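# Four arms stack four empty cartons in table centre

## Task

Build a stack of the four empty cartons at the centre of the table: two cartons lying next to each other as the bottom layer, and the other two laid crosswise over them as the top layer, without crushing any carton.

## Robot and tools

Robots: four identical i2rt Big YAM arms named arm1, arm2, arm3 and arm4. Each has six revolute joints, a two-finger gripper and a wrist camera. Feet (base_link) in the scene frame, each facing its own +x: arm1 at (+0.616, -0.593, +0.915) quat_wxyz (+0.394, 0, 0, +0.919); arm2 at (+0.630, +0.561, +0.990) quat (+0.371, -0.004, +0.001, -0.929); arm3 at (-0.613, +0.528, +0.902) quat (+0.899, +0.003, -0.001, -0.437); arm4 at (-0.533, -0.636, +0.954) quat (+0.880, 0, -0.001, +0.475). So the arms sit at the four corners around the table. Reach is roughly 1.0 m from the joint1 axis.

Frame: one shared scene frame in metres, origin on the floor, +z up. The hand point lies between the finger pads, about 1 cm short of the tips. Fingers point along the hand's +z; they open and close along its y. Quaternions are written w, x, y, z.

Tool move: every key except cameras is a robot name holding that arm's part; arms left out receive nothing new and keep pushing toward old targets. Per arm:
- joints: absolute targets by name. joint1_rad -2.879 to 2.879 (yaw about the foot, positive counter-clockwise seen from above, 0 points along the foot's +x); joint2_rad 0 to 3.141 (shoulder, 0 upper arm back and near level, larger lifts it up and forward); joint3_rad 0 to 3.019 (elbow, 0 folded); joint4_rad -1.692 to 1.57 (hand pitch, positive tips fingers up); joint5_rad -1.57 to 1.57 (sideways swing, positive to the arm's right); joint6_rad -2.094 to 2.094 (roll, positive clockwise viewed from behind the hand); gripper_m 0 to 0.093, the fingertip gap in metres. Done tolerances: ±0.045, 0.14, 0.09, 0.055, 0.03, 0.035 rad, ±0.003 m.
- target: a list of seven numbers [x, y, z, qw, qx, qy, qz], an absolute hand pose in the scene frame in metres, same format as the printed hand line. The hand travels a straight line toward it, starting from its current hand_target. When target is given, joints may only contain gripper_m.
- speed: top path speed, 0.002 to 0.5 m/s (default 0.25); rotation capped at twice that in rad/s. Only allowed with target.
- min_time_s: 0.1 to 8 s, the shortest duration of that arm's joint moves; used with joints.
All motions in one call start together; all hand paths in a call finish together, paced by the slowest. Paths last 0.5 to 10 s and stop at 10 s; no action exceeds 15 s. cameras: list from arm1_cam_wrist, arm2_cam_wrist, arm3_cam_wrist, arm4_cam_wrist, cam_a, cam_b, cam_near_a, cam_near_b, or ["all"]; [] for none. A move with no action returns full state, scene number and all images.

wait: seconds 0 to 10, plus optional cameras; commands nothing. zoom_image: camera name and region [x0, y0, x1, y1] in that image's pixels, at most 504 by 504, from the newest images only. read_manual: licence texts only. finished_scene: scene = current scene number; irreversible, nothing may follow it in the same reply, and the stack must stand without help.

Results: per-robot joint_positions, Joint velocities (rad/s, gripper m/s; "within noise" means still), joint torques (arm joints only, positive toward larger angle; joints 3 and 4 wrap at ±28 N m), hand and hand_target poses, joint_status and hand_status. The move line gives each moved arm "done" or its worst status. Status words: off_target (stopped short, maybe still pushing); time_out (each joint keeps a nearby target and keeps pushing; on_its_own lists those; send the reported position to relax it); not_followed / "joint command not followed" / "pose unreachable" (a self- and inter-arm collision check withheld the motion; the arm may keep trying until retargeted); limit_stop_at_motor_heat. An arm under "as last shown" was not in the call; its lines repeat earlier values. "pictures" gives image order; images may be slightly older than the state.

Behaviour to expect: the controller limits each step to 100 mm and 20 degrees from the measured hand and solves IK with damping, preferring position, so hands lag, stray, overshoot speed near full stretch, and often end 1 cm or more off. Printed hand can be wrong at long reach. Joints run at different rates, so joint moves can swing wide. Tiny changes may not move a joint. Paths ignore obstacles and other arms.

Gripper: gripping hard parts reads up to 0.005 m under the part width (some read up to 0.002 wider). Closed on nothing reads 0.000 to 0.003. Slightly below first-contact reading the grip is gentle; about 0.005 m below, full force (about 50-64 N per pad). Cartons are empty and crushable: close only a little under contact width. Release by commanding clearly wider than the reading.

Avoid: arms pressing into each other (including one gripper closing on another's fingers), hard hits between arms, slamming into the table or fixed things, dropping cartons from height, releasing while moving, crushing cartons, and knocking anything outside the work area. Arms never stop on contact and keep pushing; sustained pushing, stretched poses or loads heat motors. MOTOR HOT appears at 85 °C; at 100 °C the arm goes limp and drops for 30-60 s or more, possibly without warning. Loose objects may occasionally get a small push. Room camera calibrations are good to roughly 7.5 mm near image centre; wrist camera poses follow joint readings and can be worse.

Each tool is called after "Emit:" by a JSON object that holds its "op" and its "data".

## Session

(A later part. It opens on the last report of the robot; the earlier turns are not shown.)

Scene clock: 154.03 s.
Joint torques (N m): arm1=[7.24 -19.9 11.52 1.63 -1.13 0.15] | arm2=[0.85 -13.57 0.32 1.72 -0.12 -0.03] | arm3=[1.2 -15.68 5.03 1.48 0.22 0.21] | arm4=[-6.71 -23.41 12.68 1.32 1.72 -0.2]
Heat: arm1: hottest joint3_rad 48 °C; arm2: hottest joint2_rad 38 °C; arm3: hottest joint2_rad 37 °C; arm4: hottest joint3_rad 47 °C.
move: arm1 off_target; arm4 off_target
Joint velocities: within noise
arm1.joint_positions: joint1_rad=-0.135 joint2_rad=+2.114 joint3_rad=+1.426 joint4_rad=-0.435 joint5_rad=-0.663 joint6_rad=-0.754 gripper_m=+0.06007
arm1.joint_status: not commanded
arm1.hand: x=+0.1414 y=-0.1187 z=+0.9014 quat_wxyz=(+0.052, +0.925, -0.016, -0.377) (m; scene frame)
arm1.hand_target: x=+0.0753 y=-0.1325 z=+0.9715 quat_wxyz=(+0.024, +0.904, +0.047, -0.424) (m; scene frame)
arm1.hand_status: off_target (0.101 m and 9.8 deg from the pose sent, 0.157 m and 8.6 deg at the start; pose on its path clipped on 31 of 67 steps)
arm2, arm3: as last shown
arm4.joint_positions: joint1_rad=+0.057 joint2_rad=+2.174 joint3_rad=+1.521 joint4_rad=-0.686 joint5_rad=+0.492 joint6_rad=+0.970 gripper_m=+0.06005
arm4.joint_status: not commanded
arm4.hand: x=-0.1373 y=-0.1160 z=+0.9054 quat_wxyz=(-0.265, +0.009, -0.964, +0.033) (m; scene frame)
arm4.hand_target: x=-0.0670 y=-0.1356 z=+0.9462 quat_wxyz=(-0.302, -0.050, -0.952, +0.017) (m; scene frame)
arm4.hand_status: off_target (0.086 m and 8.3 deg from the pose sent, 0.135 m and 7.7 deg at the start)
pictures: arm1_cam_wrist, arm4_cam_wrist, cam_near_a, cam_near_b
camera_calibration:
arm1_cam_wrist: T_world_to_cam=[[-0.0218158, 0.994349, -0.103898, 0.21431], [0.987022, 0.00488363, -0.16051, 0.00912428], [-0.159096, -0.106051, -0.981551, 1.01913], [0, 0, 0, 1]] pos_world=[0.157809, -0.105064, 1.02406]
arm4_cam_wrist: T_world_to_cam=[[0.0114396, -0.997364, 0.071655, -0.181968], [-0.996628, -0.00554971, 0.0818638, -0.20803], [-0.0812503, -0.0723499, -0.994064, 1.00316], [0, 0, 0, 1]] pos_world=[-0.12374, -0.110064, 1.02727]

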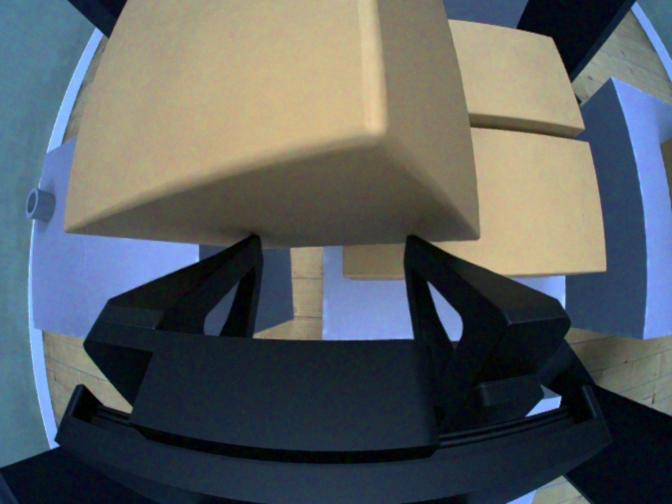

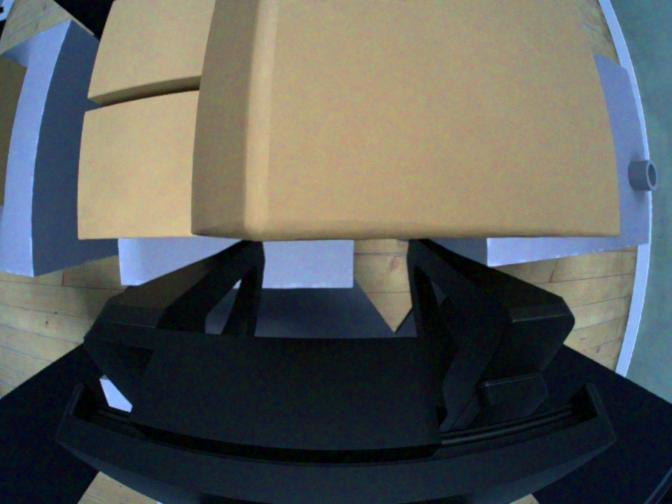

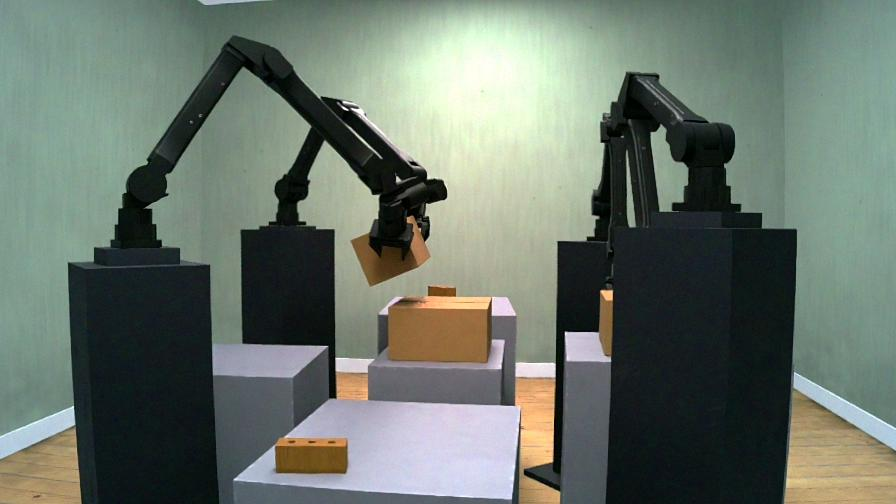

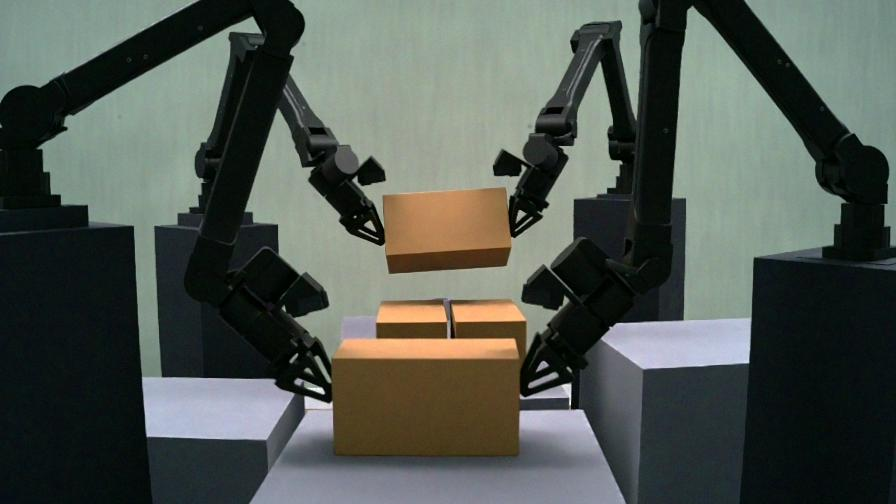

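Emit:
{"op": "move", "data": {"arm1": {"target":[0.062,-0.055,0.97,0.0221,0.9051,0.0474,-0.422],"speed":0.05}, "arm4": {"target":[-0.057,-0.06,0.945,0.3003,0.05,0.9524,-0.0157],"speed":0.05}}}

Emit:
{"op": "move", "data": {"arm1": {"target":[0.066,-0.055,0.93,0.0221,0.9051,0.0474,-0.422],"speed":0.04}, "arm4": {"target":[-0.060,-0.06,0.91,0.3003,0.05,0.9524,-0.0157],"speed":0.04}, "cameras": ["cam_near_a","cam_near_b","arm1_cam_wrist"]}}

Scene clock: 157.67 s.
Joint torques (N m): arm1=[5.77 -17.79 14.72 1.91 -1.67 0.07] | arm2=[0.32 -13.51 0.42 1.73 -0.13 -0.01] | arm3=[1.32 -15.56 5.01 1.48 0.21 0.21] | arm4=[-6.24 -21.25 17.68 1.37 2.46 -0.07]
Heat: arm1: hottest joint3_rad 49 °C; arm2: hottest joint2_rad 38 °C; arm3: hottest joint2_rad 37 °C; arm4: hottest joint3_rad 48 °C.
move: arm1 off_target; arm4 off_target
Joint velocities: arm1=[within noise] | arm2=[within noise] | arm3=[within noise] | arm4=[0.005 -0.005 0.012 0.002 0.154 -0.051 0]
arm1.joint_positions: joint1_rad=-0.176 joint2_rad=+2.194 joint3_rad=+1.631 joint4_rad=-0.599 joint5_rad=-0.677 joint6_rad=-0.810 gripper_m=+0.06007
arm1.joint_status: not commanded
arm1.hand: x=+0.1364 y=-0.0654 z=+0.9168 quat_wxyz=(+0.053, +0.926, -0.014, -0.374) (m; scene frame)
arm1.hand_target: x=+0.0698 y=-0.0653 z=+0.9739 quat_wxyz=(+0.023, +0.905, +0.048, -0.423) (m; scene frame)
arm1.hand_status: off_target (0.092 m and 9.9 deg from the pose sent, 0.123 m and 9.8 deg at the start)
arm2, arm3: as last shown
arm4.joint_positions: joint1_rad=+0.098 joint2_rad=+2.262 joint3_rad=+1.728 joint4_rad=-0.842 joint5_rad=+0.485 joint6_rad=+1.014 gripper_m=+0.06006
arm4.joint_status: not commanded
arm4.hand: x=-0.1410 y=-0.0643 z=+0.9160 quat_wxyz=(-0.255, +0.013, -0.966, +0.036) (m; scene frame)
arm4.hand_target: x=-0.0632 y=-0.0697 z=+0.9486 quat_wxyz=(-0.301, -0.050, -0.952, +0.016) (m; scene frame)
arm4.hand_status: off_target (0.089 m and 9.3 deg from the pose sent, 0.106 m and 8.3 deg at the start)
pictures: none

Scene clock: 159.37 s.
Joint torques (N m): arm1=[5.6 -18.14 12.77 2.99 -1.55 0.05] | arm2=[0.09 -13.8 0.34 1.95 -0.11 -0.03] | arm3=[1.26 -15.56 5 1.46 0.22 0.21] | arm4=[-5.83 -21.66 16.03 2.06 2.21 -0.05]
Heat: arm1: hottest joint3_rad 49 °C; arm2: hottest joint2_rad 38 °C; arm3: hottest joint2_rad 37 °C; arm4: hottest joint3_rad 49 °C.
move: arm1 off_target; arm4 off_target
Joint velocities: within noise
arm1.joint_positions: joint1_rad=-0.178 joint2_rad=+2.249 joint3_rad=+1.631 joint4_rad=-0.559 joint5_rad=-0.684 joint6_rad=-0.815 gripper_m=+0.06007
arm1.joint_status: not commanded
arm1.hand: x=+0.1372 y=-0.0652 z=+0.8834 quat_wxyz=(+0.060, +0.926, -0.015, -0.372) (m; scene frame)
arm1.hand_target: x=+0.0727 y=-0.0641 z=+0.9341 quat_wxyz=(+0.024, +0.905, +0.048, -0.423) (m; scene frame)
arm1.hand_status: off_target (0.086 m and 10.4 deg from the pose sent, 0.072 m and 10.0 deg at the start)
arm2, arm3: as last shown
arm4.joint_positions: joint1_rad=+0.099 joint2_rad=+2.308 joint3_rad=+1.728 joint4_rad=-0.803 joint5_rad=+0.494 joint6_rad=+1.015 gripper_m=+0.06006
arm4.joint_status: not commanded
arm4.hand: x=-0.1401 y=-0.0645 z=+0.8877 quat_wxyz=(-0.257, +0.013, -0.965, +0.041) (m; scene frame)
arm4.hand_target: x=-0.0655 y=-0.0688 z=+0.9140 quat_wxyz=(-0.301, -0.051, -0.952, +0.017) (m; scene frame)
arm4.hand_status: off_target (0.083 m and 9.3 deg from the pose sent, 0.081 m and 9.3 deg at the start)
pictures: arm1_cam_wrist, cam_near_a, cam_near_b
camera_calibration:
arm1_cam_wrist: T_world_to_cam=[[-0.0288756, 0.992725, -0.116888, 0.171501], [0.98843, 0.0109377, -0.151284, 0.00218944], [-0.148905, -0.119904, -0.981555, 1.00422], [0, 0, 0, 1]] pos_world=[0.152322, -0.0498663, 1.00608]

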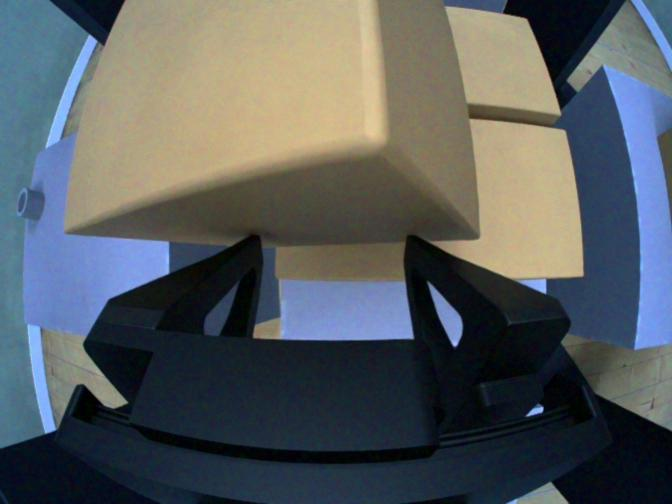

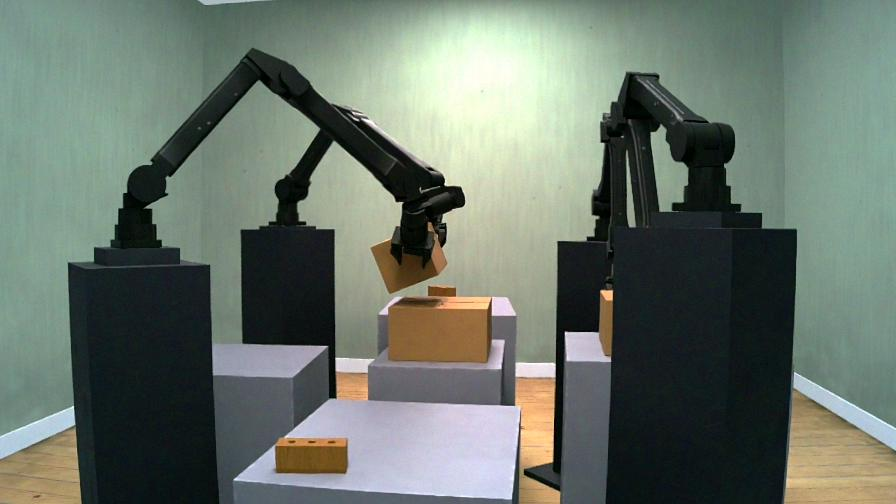

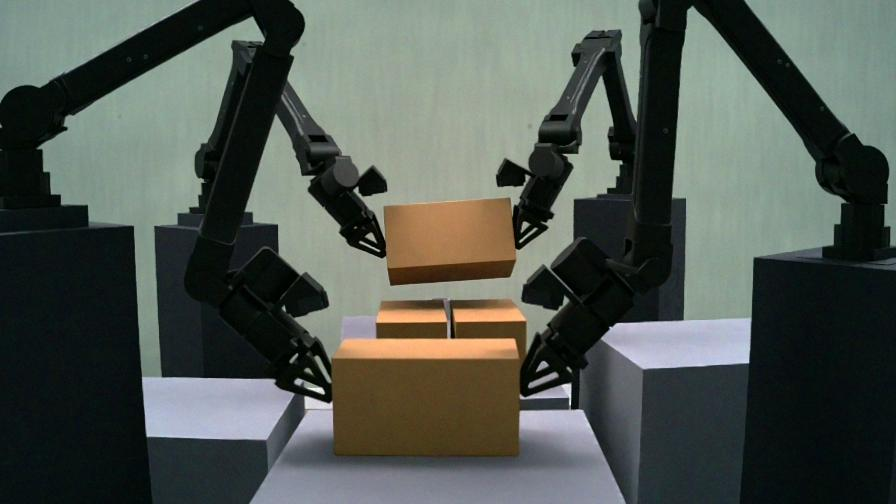

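Emit:
{"op": "move", "data": {"arm1": {"target":[0.062,-0.022,0.93,0.0221,0.9051,0.0474,-0.422],"speed":0.05}, "arm4": {"target":[-0.056,-0.027,0.91,0.3003,0.05,0.9524,-0.0157],"speed":0.05}}}

Emit:
{"op": "move", "data": {"arm1": {"target":[0.070,-0.03,0.895,0.0221,0.9051,0.0474,-0.422],"speed":0.04}, "arm4": {"target":[-0.065,-0.035,0.878,0.3003,0.05,0.9524,-0.0157],"speed":0.04}, "cameras": ["cam_near_a","cam_near_b","arm1_cam_wrist"]}}

Scene clock: 161.70 s.
Joint torques (N m): arm1=[5.95 -19.08 14.45 1.81 -1.8 0.08] | arm2=[-0.09 -13.51 0.27 1.69 -0.13 -0.03] | arm3=[1.32 -15.56 5.01 1.5 0.22 0.2] | arm4=[-5.89 -22.18 17.31 1.46 2.26 -0.11]
Heat: arm1: hottest joint3_rad 49 °C; arm2: hottest joint2_rad 38 °C; arm3: hottest joint2_rad 37 °C; arm4: hottest joint3_rad 49 °C.
move: arm1 off_target; arm4 off_target
Joint velocities: within noise
arm1.joint_positions: joint1_rad=-0.206 joint2_rad=+2.320 joint3_rad=+1.741 joint4_rad=-0.602 joint5_rad=-0.688 joint6_rad=-0.843 gripper_m=+0.06007
arm1.joint_status: not commanded
arm1.hand: x=+0.1387 y=-0.0317 z=+0.8742 quat_wxyz=(+0.052, +0.926, -0.015, -0.374) (m; scene frame)
arm1.hand_target: x=+0.0697 y=-0.0325 z=+0.9340 quat_wxyz=(+0.023, +0.905, +0.048, -0.423) (m; scene frame)
arm1.hand_status: off_target (0.095 m and 9.9 deg from the pose sent, 0.098 m and 10.4 deg at the start)
arm2, arm3: as last shown
arm4.joint_positions: joint1_rad=+0.119 joint2_rad=+2.382 joint3_rad=+1.872 joint4_rad=-0.867 joint5_rad=+0.498 joint6_rad=+1.039 gripper_m=+0.06005
arm4.joint_status: not commanded
arm4.hand: x=-0.1373 y=-0.0284 z=+0.8882 quat_wxyz=(-0.261, +0.010, -0.965, +0.033) (m; scene frame)
arm4.hand_target: x=-0.0615 y=-0.0363 z=+0.9135 quat_wxyz=(-0.301, -0.050, -0.952, +0.016) (m; scene frame)
arm4.hand_status: off_target (0.084 m and 8.6 deg from the pose sent, 0.095 m and 9.4 deg at the start)
pictures: none

Scene clock: 163.20 s.
Joint torques (N m): arm1=[6.07 -19.43 11.1 2.82 -1.64 0.06] | arm2=[0.62 -13.39 0.46 1.68 -0.14 -0.03] | arm3=[1.26 -15.56 5.03 1.47 0.21 0.21] | arm4=[-5.6 -22.3 13.11 2.33 1.97 -0.07]
Heat: arm1: hottest joint3_rad 50 °C; arm2: hottest joint2_rad 38 °C; arm3: hottest joint2_rad 37 °C; arm4: hottest joint3_rad 49 °C.
move: arm1 off_target; arm4 off_target
Joint velocities: within noise
arm1.joint_positions: joint1_rad=-0.211 joint2_rad=+2.355 joint3_rad=+1.741 joint4_rad=-0.559 joint5_rad=-0.695 joint6_rad=-0.845 gripper_m=+0.06007
arm1.joint_status: not commanded
arm1.hand: x=+0.1397 y=-0.0286 z=+0.8534 quat_wxyz=(+0.050, +0.924, -0.014, -0.379) (m; scene frame)
arm1.hand_target: x=+0.0755 y=-0.0373 z=+0.8980 quat_wxyz=(+0.024, +0.905, +0.048, -0.423) (m; scene frame)
arm1.hand_status: off_target (0.081 m and 9.5 deg from the pose sent, 0.072 m and 9.9 deg at the start)
arm2, arm3: as last shown
arm4.joint_positions: joint1_rad=+0.122 joint2_rad=+2.406 joint3_rad=+1.872 joint4_rad=-0.823 joint5_rad=+0.507 joint6_rad=+1.047 gripper_m=+0.06005
arm4.joint_status: not commanded
arm4.hand: x=-0.1358 y=-0.0237 z=+0.8741 quat_wxyz=(-0.269, +0.005, -0.963, +0.026) (m; scene frame)
arm4.hand_target: x=-0.0694 y=-0.0412 z=+0.8804 quat_wxyz=(-0.301, -0.050, -0.952, +0.017) (m; scene frame)
arm4.hand_status: off_target (0.072 m and 7.4 deg from the pose sent, 0.073 m and 8.6 deg at the start)
pictures: arm1_cam_wrist, cam_near_a, cam_near_b
camera_calibration:
arm1_cam_wrist: T_world_to_cam=[[-0.0237622, 0.994892, -0.0981089, 0.115052], [0.98649, 0.00742334, -0.163653, 0.00545907], [-0.162088, -0.100672, -0.981627, 0.981914], [0, 0, 0, 1]] pos_world=[0.156505, -0.0156539, 0.976055]

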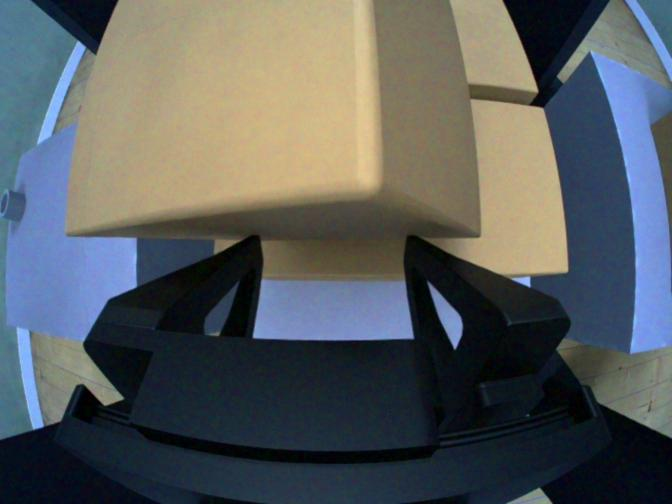

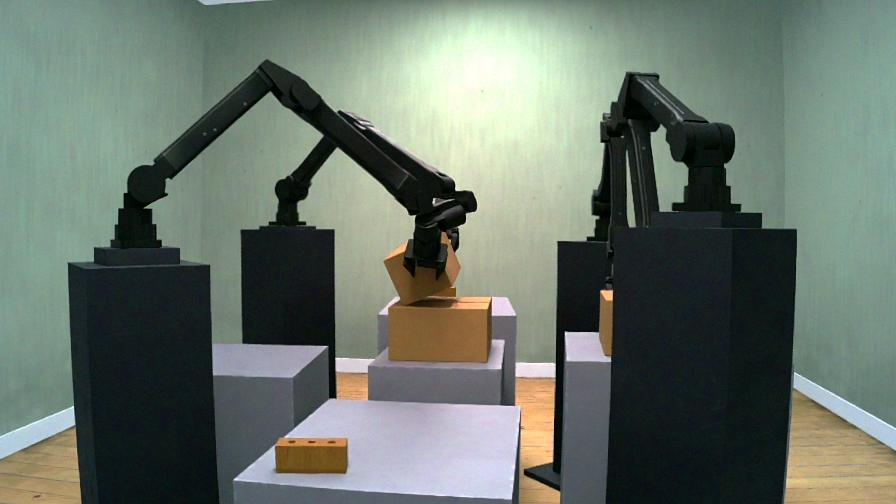

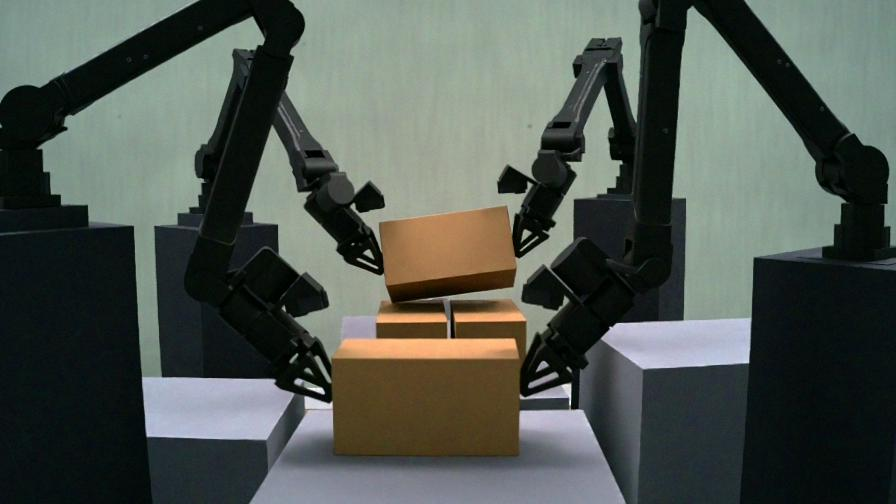

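Emit:
{"op": "move", "data": {"arm1": {"target":[0.075,-0.05,0.90,0.0221,0.9051,0.0474,-0.422],"speed":0.04}, "arm4": {"target":[-0.070,-0.055,0.845,0.3003,0.05,0.9524,-0.0157],"speed":0.04}, "cameras": ["cam_near_a","cam_near_b","arm1_cam_wrist"]}}

Emit:
{"op": "move", "data": {"arm1": {"target":[0.09,-0.06,0.88,0.0221,0.9051,0.0474,-0.422],"speed":0.04}, "arm4": {"target":[-0.085,-0.065,0.83,0.3003,0.05,0.9524,-0.0157],"speed":0.04}, "cameras": ["cam_near_a","cam_near_b","arm1_cam_wrist"]}}

Scene clock: 165.93 s.
Joint torques (N m): arm1=[7.24 -21.77 7.47 2.55 -1.28 0.11] | arm2=[1.08 -13.39 0.35 1.76 -0.1 0] | arm3=[1.14 -15.56 5 1.48 0.22 0.21] | arm4=[-6.3 -22.71 9.32 2.13 1.93 -0.17]
Heat: arm1: hottest joint3_rad 50 °C; arm2: hottest joint2_rad 38 °C; arm3: hottest joint2_rad 37 °C; arm4: hottest joint3_rad 49 °C.
move: arm1 off_target; arm4 off_target
Joint velocities: arm1=[within noise] | arm2=[within noise] | arm3=[-0.005 0.005 -0.007 0.012 0.154 0.022 -0.001] | arm4=[within noise]
arm1.joint_positions: joint1_rad=-0.214 joint2_rad=+2.347 joint3_rad=+1.718 joint4_rad=-0.510 joint5_rad=-0.701 joint6_rad=-0.839 gripper_m=+0.06007
arm1.joint_status: not commanded
arm1.hand: x=+0.1404 y=-0.0266 z=+0.8545 quat_wxyz=(+0.039, +0.920, -0.012, -0.389) (m; scene frame)
arm1.hand_target: x=+0.0790 y=-0.0540 z=+0.9001 quat_wxyz=(+0.024, +0.905, +0.048, -0.423) (m; scene frame)
arm1.hand_status: off_target (0.083 m and 8.2 deg from the pose sent, 0.083 m and 9.5 deg at the start)
arm2, arm3: as last shown
arm4.joint_positions: joint1_rad=+0.124 joint2_rad=+2.422 joint3_rad=+1.823 joint4_rad=-0.717 joint5_rad=+0.505 joint6_rad=+1.049 gripper_m=+0.06005
arm4.joint_status: not commanded
arm4.hand: x=-0.1377 y=-0.0237 z=+0.8495 quat_wxyz=(-0.277, +0.000, -0.961, +0.007) (m; scene frame)
arm4.hand_target: x=-0.0750 y=-0.0588 z=+0.8463 quat_wxyz=(-0.300, -0.050, -0.952, +0.017) (m; scene frame)
arm4.hand_status: off_target (0.075 m and 6.5 deg from the pose sent, 0.079 m and 7.4 deg at the start)
pictures: arm1_cam_wrist, cam_near_a, cam_near_b
camera_calibration:
arm1_cam_wrist: T_world_to_cam=[[-0.0201185, 0.996861, -0.0765669, 0.0943105], [0.982725, 0.0056248, -0.184987, 0.0236134], [-0.183975, -0.0789659, -0.979754, 0.985378], [0, 0, 0, 1]] pos_world=[0.159977, -0.016336, 0.977017]

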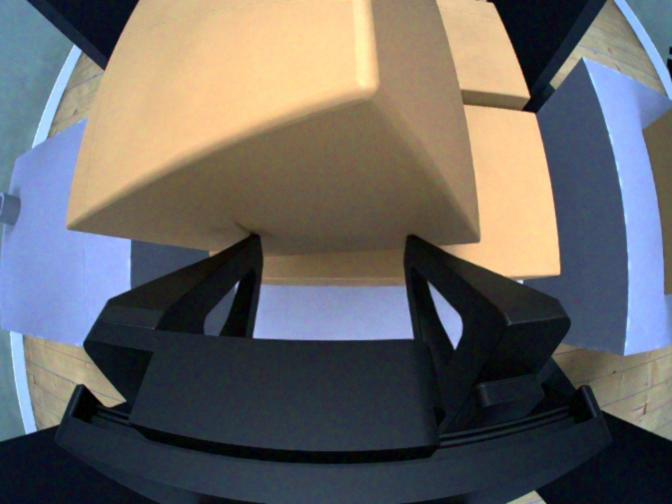

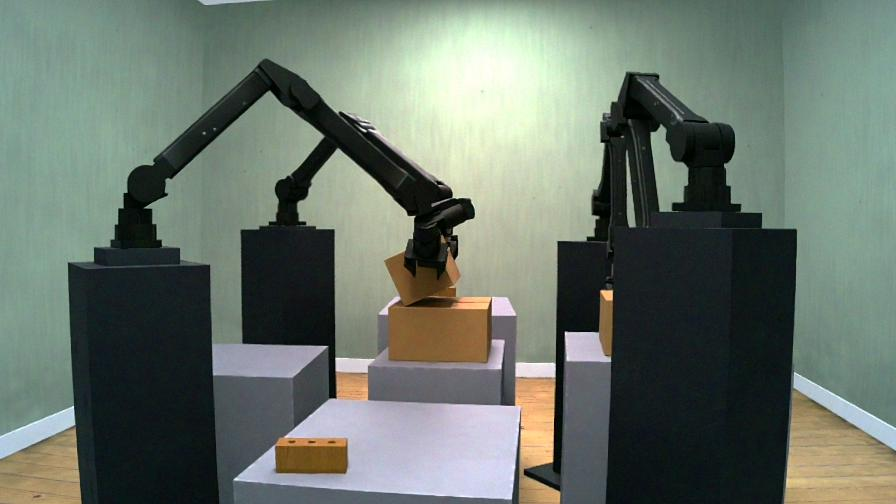

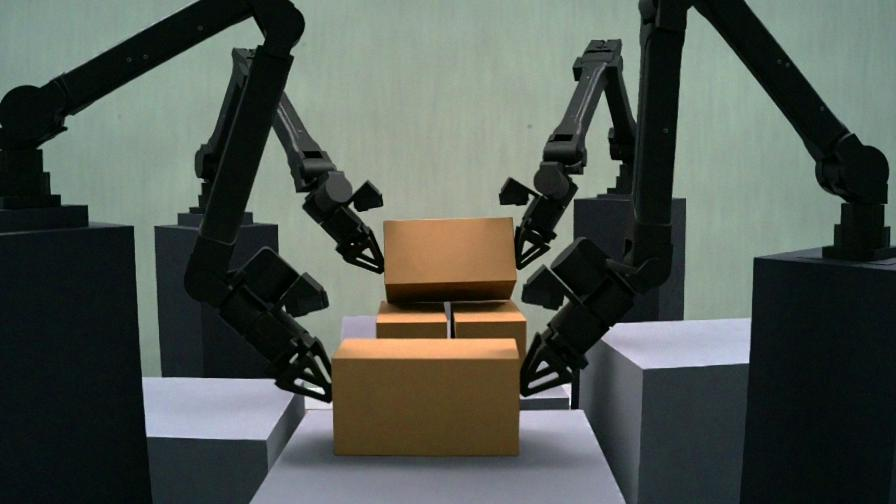

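Scene clock: 167.13 s.
Joint torques (N m): arm1=[6.01 -21.01 6.78 2.13 -1.07 0.02] | arm2=[0.62 -13.57 0.34 1.89 -0.14 -0.03] | arm3=[1.26 -15.62 5.01 1.48 0.21 0.2] | arm4=[-5.36 -22.65 8.34 1.76 1.46 -0.04]
Heat: arm1: hottest joint3_rad 50 °C; arm2: hottest joint2_rad 38 °C; arm3: hottest joint2_rad 37 °C; arm4: hottest joint3_rad 49 °C.
move: arm1 off_target; arm4 off_target
Joint velocities: within noise
arm1.joint_positions: joint1_rad=-0.209 joint2_rad=+2.339 joint3_rad=+1.658 joint4_rad=-0.440 joint5_rad=-0.709 joint6_rad=-0.838 gripper_m=+0.06007
arm1.joint_status: not commanded
arm1.hand: x=+0.1423 y=-0.0387 z=+0.8439 quat_wxyz=(+0.036, +0.917, -0.006, -0.396) (m; scene frame)
arm1.hand_target: x=+0.0927 y=-0.0622 z=+0.8798 quat_wxyz=(+0.023, +0.905, +0.047, -0.423) (m; scene frame)
arm1.hand_status: off_target (0.067 m and 7.1 deg from the pose sent, 0.066 m and 8.3 deg at the start)
arm2.joint_positions: joint1_rad=-0.556 joint2_rad=+2.669 joint3_rad=+0.765 joint4_rad=+1.130 joint5_rad=+0.201 joint6_rad=+0.168 gripper_m=+0.06009
arm2.joint_status: not commanded
arm2.hand: x=+0.1895 y=+0.5067 z=+0.7043 quat_wxyz=(+0.019, -0.916, +0.023, +0.400) (m; scene frame)
arm2.hand_target: x=+0.1655 y=+0.5031 z=+0.7204 quat_wxyz=(+0.012, -0.906, +0.026, +0.423) (m; scene frame)
arm2.hand_status: not commanded
arm3.joint_positions: joint1_rad=+0.918 joint2_rad=+2.273 joint3_rad=+0.811 joint4_rad=+0.705 joint5_rad=+0.064 joint6_rad=+0.044 gripper_m=+0.06009
arm3.joint_status: not commanded
arm3.hand: x=-0.0730 y=+0.5244 z=+0.7290 quat_wxyz=(-0.397, -0.027, -0.917, +0.016) (m; scene frame)
arm3.hand_target: x=-0.0462 y=+0.5312 z=+0.7451 quat_wxyz=(-0.422, -0.026, -0.906, +0.012) (m; scene frame)
arm3.hand_status: not commanded
arm4.joint_positions: joint1_rad=+0.121 joint2_rad=+2.422 joint3_rad=+1.769 joint4_rad=-0.655 joint5_rad=+0.522 joint6_rad=+1.048 gripper_m=+0.06005
arm4.joint_status: not commanded
arm4.hand: x=-0.1386 y=-0.0356 z=+0.8345 quat_wxyz=(-0.286, -0.003, -0.958, +0.008) (m; scene frame)
arm4.hand_target: x=-0.0884 y=-0.0673 z=+0.8306 quat_wxyz=(-0.300, -0.050, -0.952, +0.017) (m; scene frame)
arm4.hand_status: off_target (0.061 m and 5.7 deg from the pose sent, 0.070 m and 6.5 deg at the start)
pictures: arm1_cam_wrist, cam_near_a, cam_near_b
camera_calibration:
arm1_cam_wrist: T_world_to_cam=[[-0.0291289, 0.997465, -0.064921, 0.0970301], [0.979438, 0.0155105, -0.20115, 0.0344187], [-0.199633, -0.0694454, -0.977407, 0.974995], [0, 0, 0, 1]] pos_world=[0.163756, -0.0296091, 0.96619]

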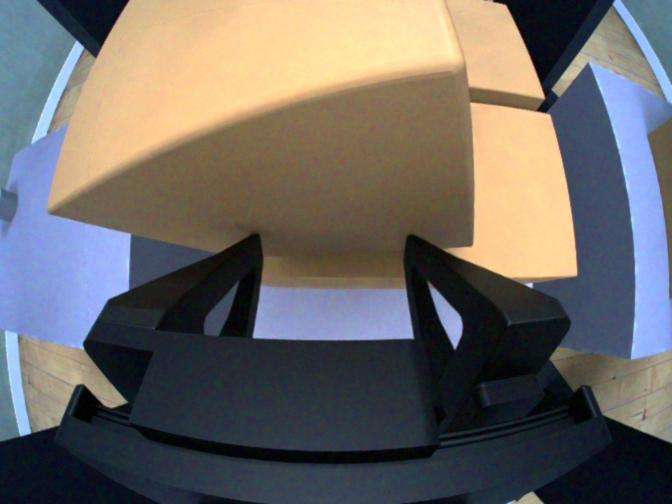

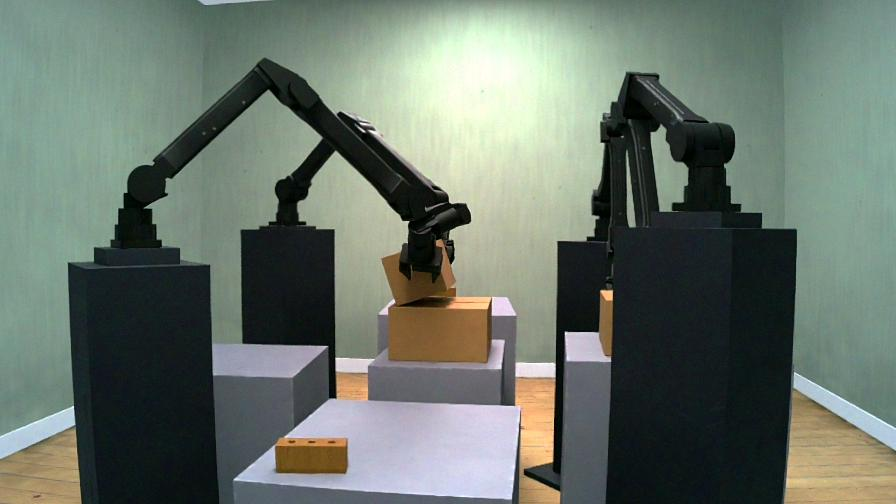

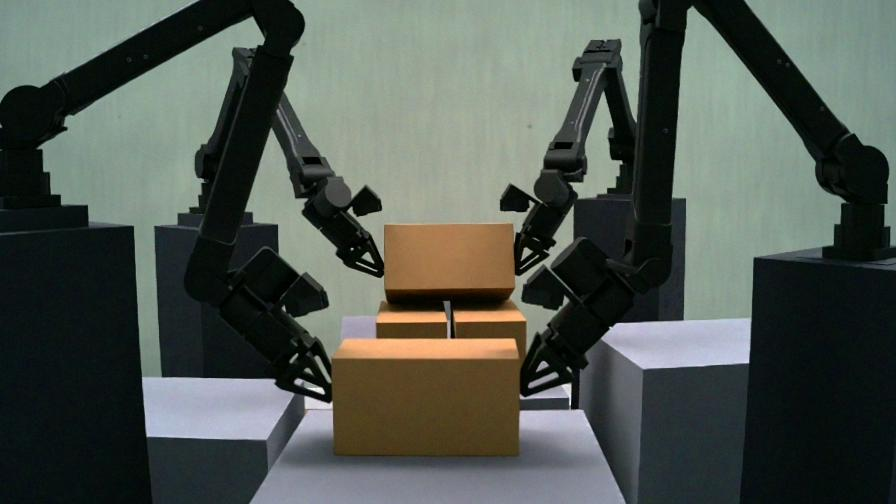

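Emit:
{"op": "move", "data": {"arm1": {"target":[0.115,-0.06,0.865,0.0221,0.9051,0.0474,-0.422],"speed":0.03}, "arm4": {"target":[-0.11,-0.065,0.83,0.3003,0.05,0.9524,-0.0157],"speed":0.03}}}

Emit:
{"op": "move", "data": {"arm1": {"target":[0.145,-0.06,0.86,0.0221,0.9051,0.0474,-0.422],"speed":0.03}, "arm4": {"target":[-0.145,-0.065,0.83,0.3003,0.05,0.9524,-0.0157],"speed":0.03}, "cameras": ["cam_near_a","cam_near_b","arm1_cam_wrist"]}}

Scene clock: 169.33 s.
Joint torques (N m): arm1=[3.25 -20.72 6.12 1.81 -0.81 -0.04] | arm2=[0.21 -13.74 0.14 1.8 -0.11 -0.01] | arm3=[1.26 -15.62 5.01 1.48 0.22 0.2] | arm4=[-2.9 -24.18 7.49 1.35 1.08 0.01]
Heat: arm1: hottest joint3_rad 50 °C; arm2: hottest joint2_rad 38 °C; arm3: hottest joint2_rad 37 °C; arm4: hottest joint3_rad 49 °C.
move: arm1 off_target; arm4 off_target
Joint velocities: within noise
arm1.joint_positions: joint1_rad=-0.206 joint2_rad=+2.339 joint3_rad=+1.619 joint4_rad=-0.407 joint5_rad=-0.730 joint6_rad=-0.866 gripper_m=+0.06007
arm1.joint_status: not commanded
arm1.hand: x=+0.1445 y=-0.0516 z=+0.8343 quat_wxyz=(+0.039, +0.914, +0.010, -0.403) (m; scene frame)
arm1.hand_target: x=+0.1157 y=-0.0610 z=+0.8647 quat_wxyz=(+0.023, +0.905, +0.048, -0.422) (m; scene frame)
arm1.hand_status: off_target (0.043 m and 5.4 deg from the pose sent, 0.040 m and 7.1 deg at the start)
arm2, arm3: as last shown
arm4.joint_positions: joint1_rad=+0.120 joint2_rad=+2.422 joint3_rad=+1.736 joint4_rad=-0.641 joint5_rad=+0.541 joint6_rad=+1.075 gripper_m=+0.06005
arm4.joint_status: not commanded
arm4.hand: x=-0.1405 y=-0.0482 z=+0.8254 quat_wxyz=(-0.290, -0.015, -0.957, +0.017) (m; scene frame)
arm4.hand_target: x=-0.1110 y=-0.0656 z=+0.8299 quat_wxyz=(-0.300, -0.050, -0.952, +0.016) (m; scene frame)
arm4.hand_status: off_target (0.035 m and 4.2 deg from the pose sent, 0.041 m and 5.7 deg at the start)
pictures: none

Scene clock: 171.03 s.
Joint torques (N m): arm1=[-0.15 -19.96 5.42 1.39 -0.51 0.03] | arm2=[0.38 -13.74 0.38 1.88 -0.15 -0.02] | arm3=[1.32 -15.62 5.01 1.48 0.21 0.2] | arm4=[0.15 -24.35 6.6 0.9 0.61 -0.12]
Heat: arm1: hottest joint3_rad 49 °C; arm2: hottest joint2_rad 38 °C; arm3: hottest joint2_rad 37 °C; arm4: hottest joint3_rad 48 °C.
move: arm1 off_target; arm4 done
Joint velocities: within noise
arm1.joint_positions: joint1_rad=-0.206 joint2_rad=+2.315 joint3_rad=+1.572 joint4_rad=-0.393 joint5_rad=-0.757 joint6_rad=-0.920 gripper_m=+0.06007
arm1.joint_status: not commanded
arm1.hand: x=+0.1491 y=-0.0655 z=+0.8376 quat_wxyz=(+0.040, +0.910, +0.036, -0.411) (m; scene frame)
arm1.hand_target: x=+0.1449 y=-0.0602 z=+0.8597 quat_wxyz=(+0.022, +0.905, +0.048, -0.422) (m; scene frame)
arm1.hand_status: off_target (0.023 m and 2.8 deg from the pose sent, 0.027 m and 5.4 deg at the start)
arm2, arm3: as last shown
arm4.joint_positions: joint1_rad=+0.120 joint2_rad=+2.403 joint3_rad=+1.685 joint4_rad=-0.628 joint5_rad=+0.565 joint6_rad=+1.138 gripper_m=+0.06005
arm4.joint_status: not commanded
arm4.hand: x=-0.1443 y=-0.0648 z=+0.8238 quat_wxyz=(-0.297, -0.045, -0.954, +0.022) (m; scene frame)
arm4.hand_target: x=-0.1450 y=-0.0650 z=+0.8300 quat_wxyz=(-0.300, -0.050, -0.952, +0.016) (m; scene frame)
arm4.hand_status: done (0.006 m and 1.0 deg from the pose sent, 0.018 m and 4.2 deg at the start)
pictures: arm1_cam_wrist, cam_near_a, cam_near_b
camera_calibration:
arm1_cam_wrist: T_world_to_cam=[[-0.109218, 0.993331, -0.0369537, 0.111843], [0.967298, 0.0976467, -0.234093, 0.0616751], [-0.228923, -0.0613124, -0.971512, 0.968248], [0, 0, 0, 1]] pos_world=[0.174212, -0.0577541, 0.959235]

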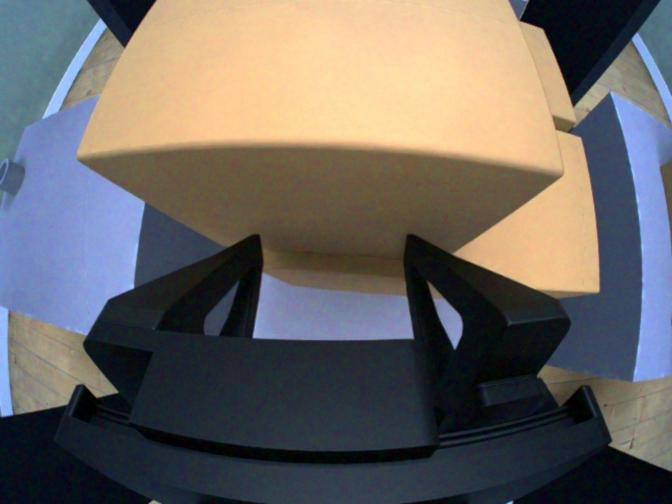

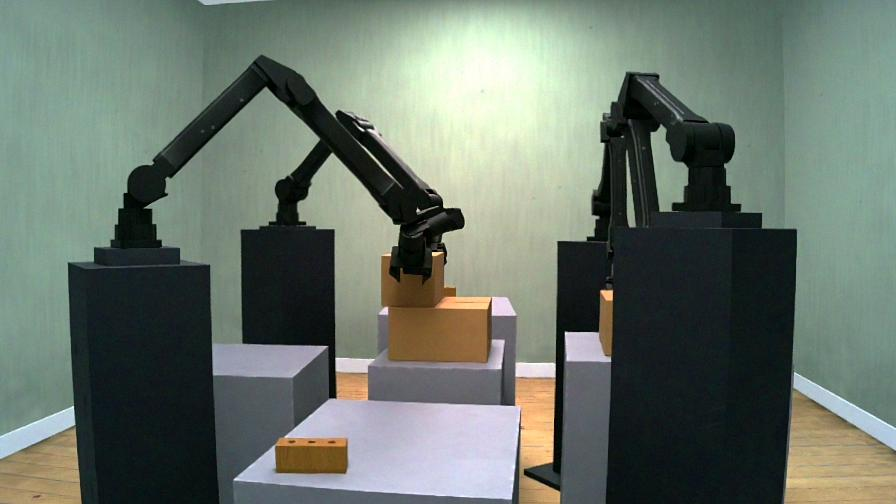

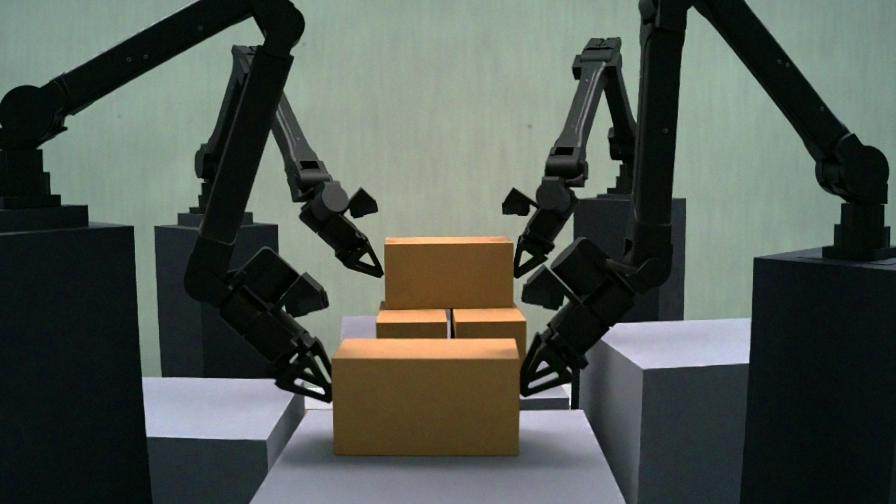

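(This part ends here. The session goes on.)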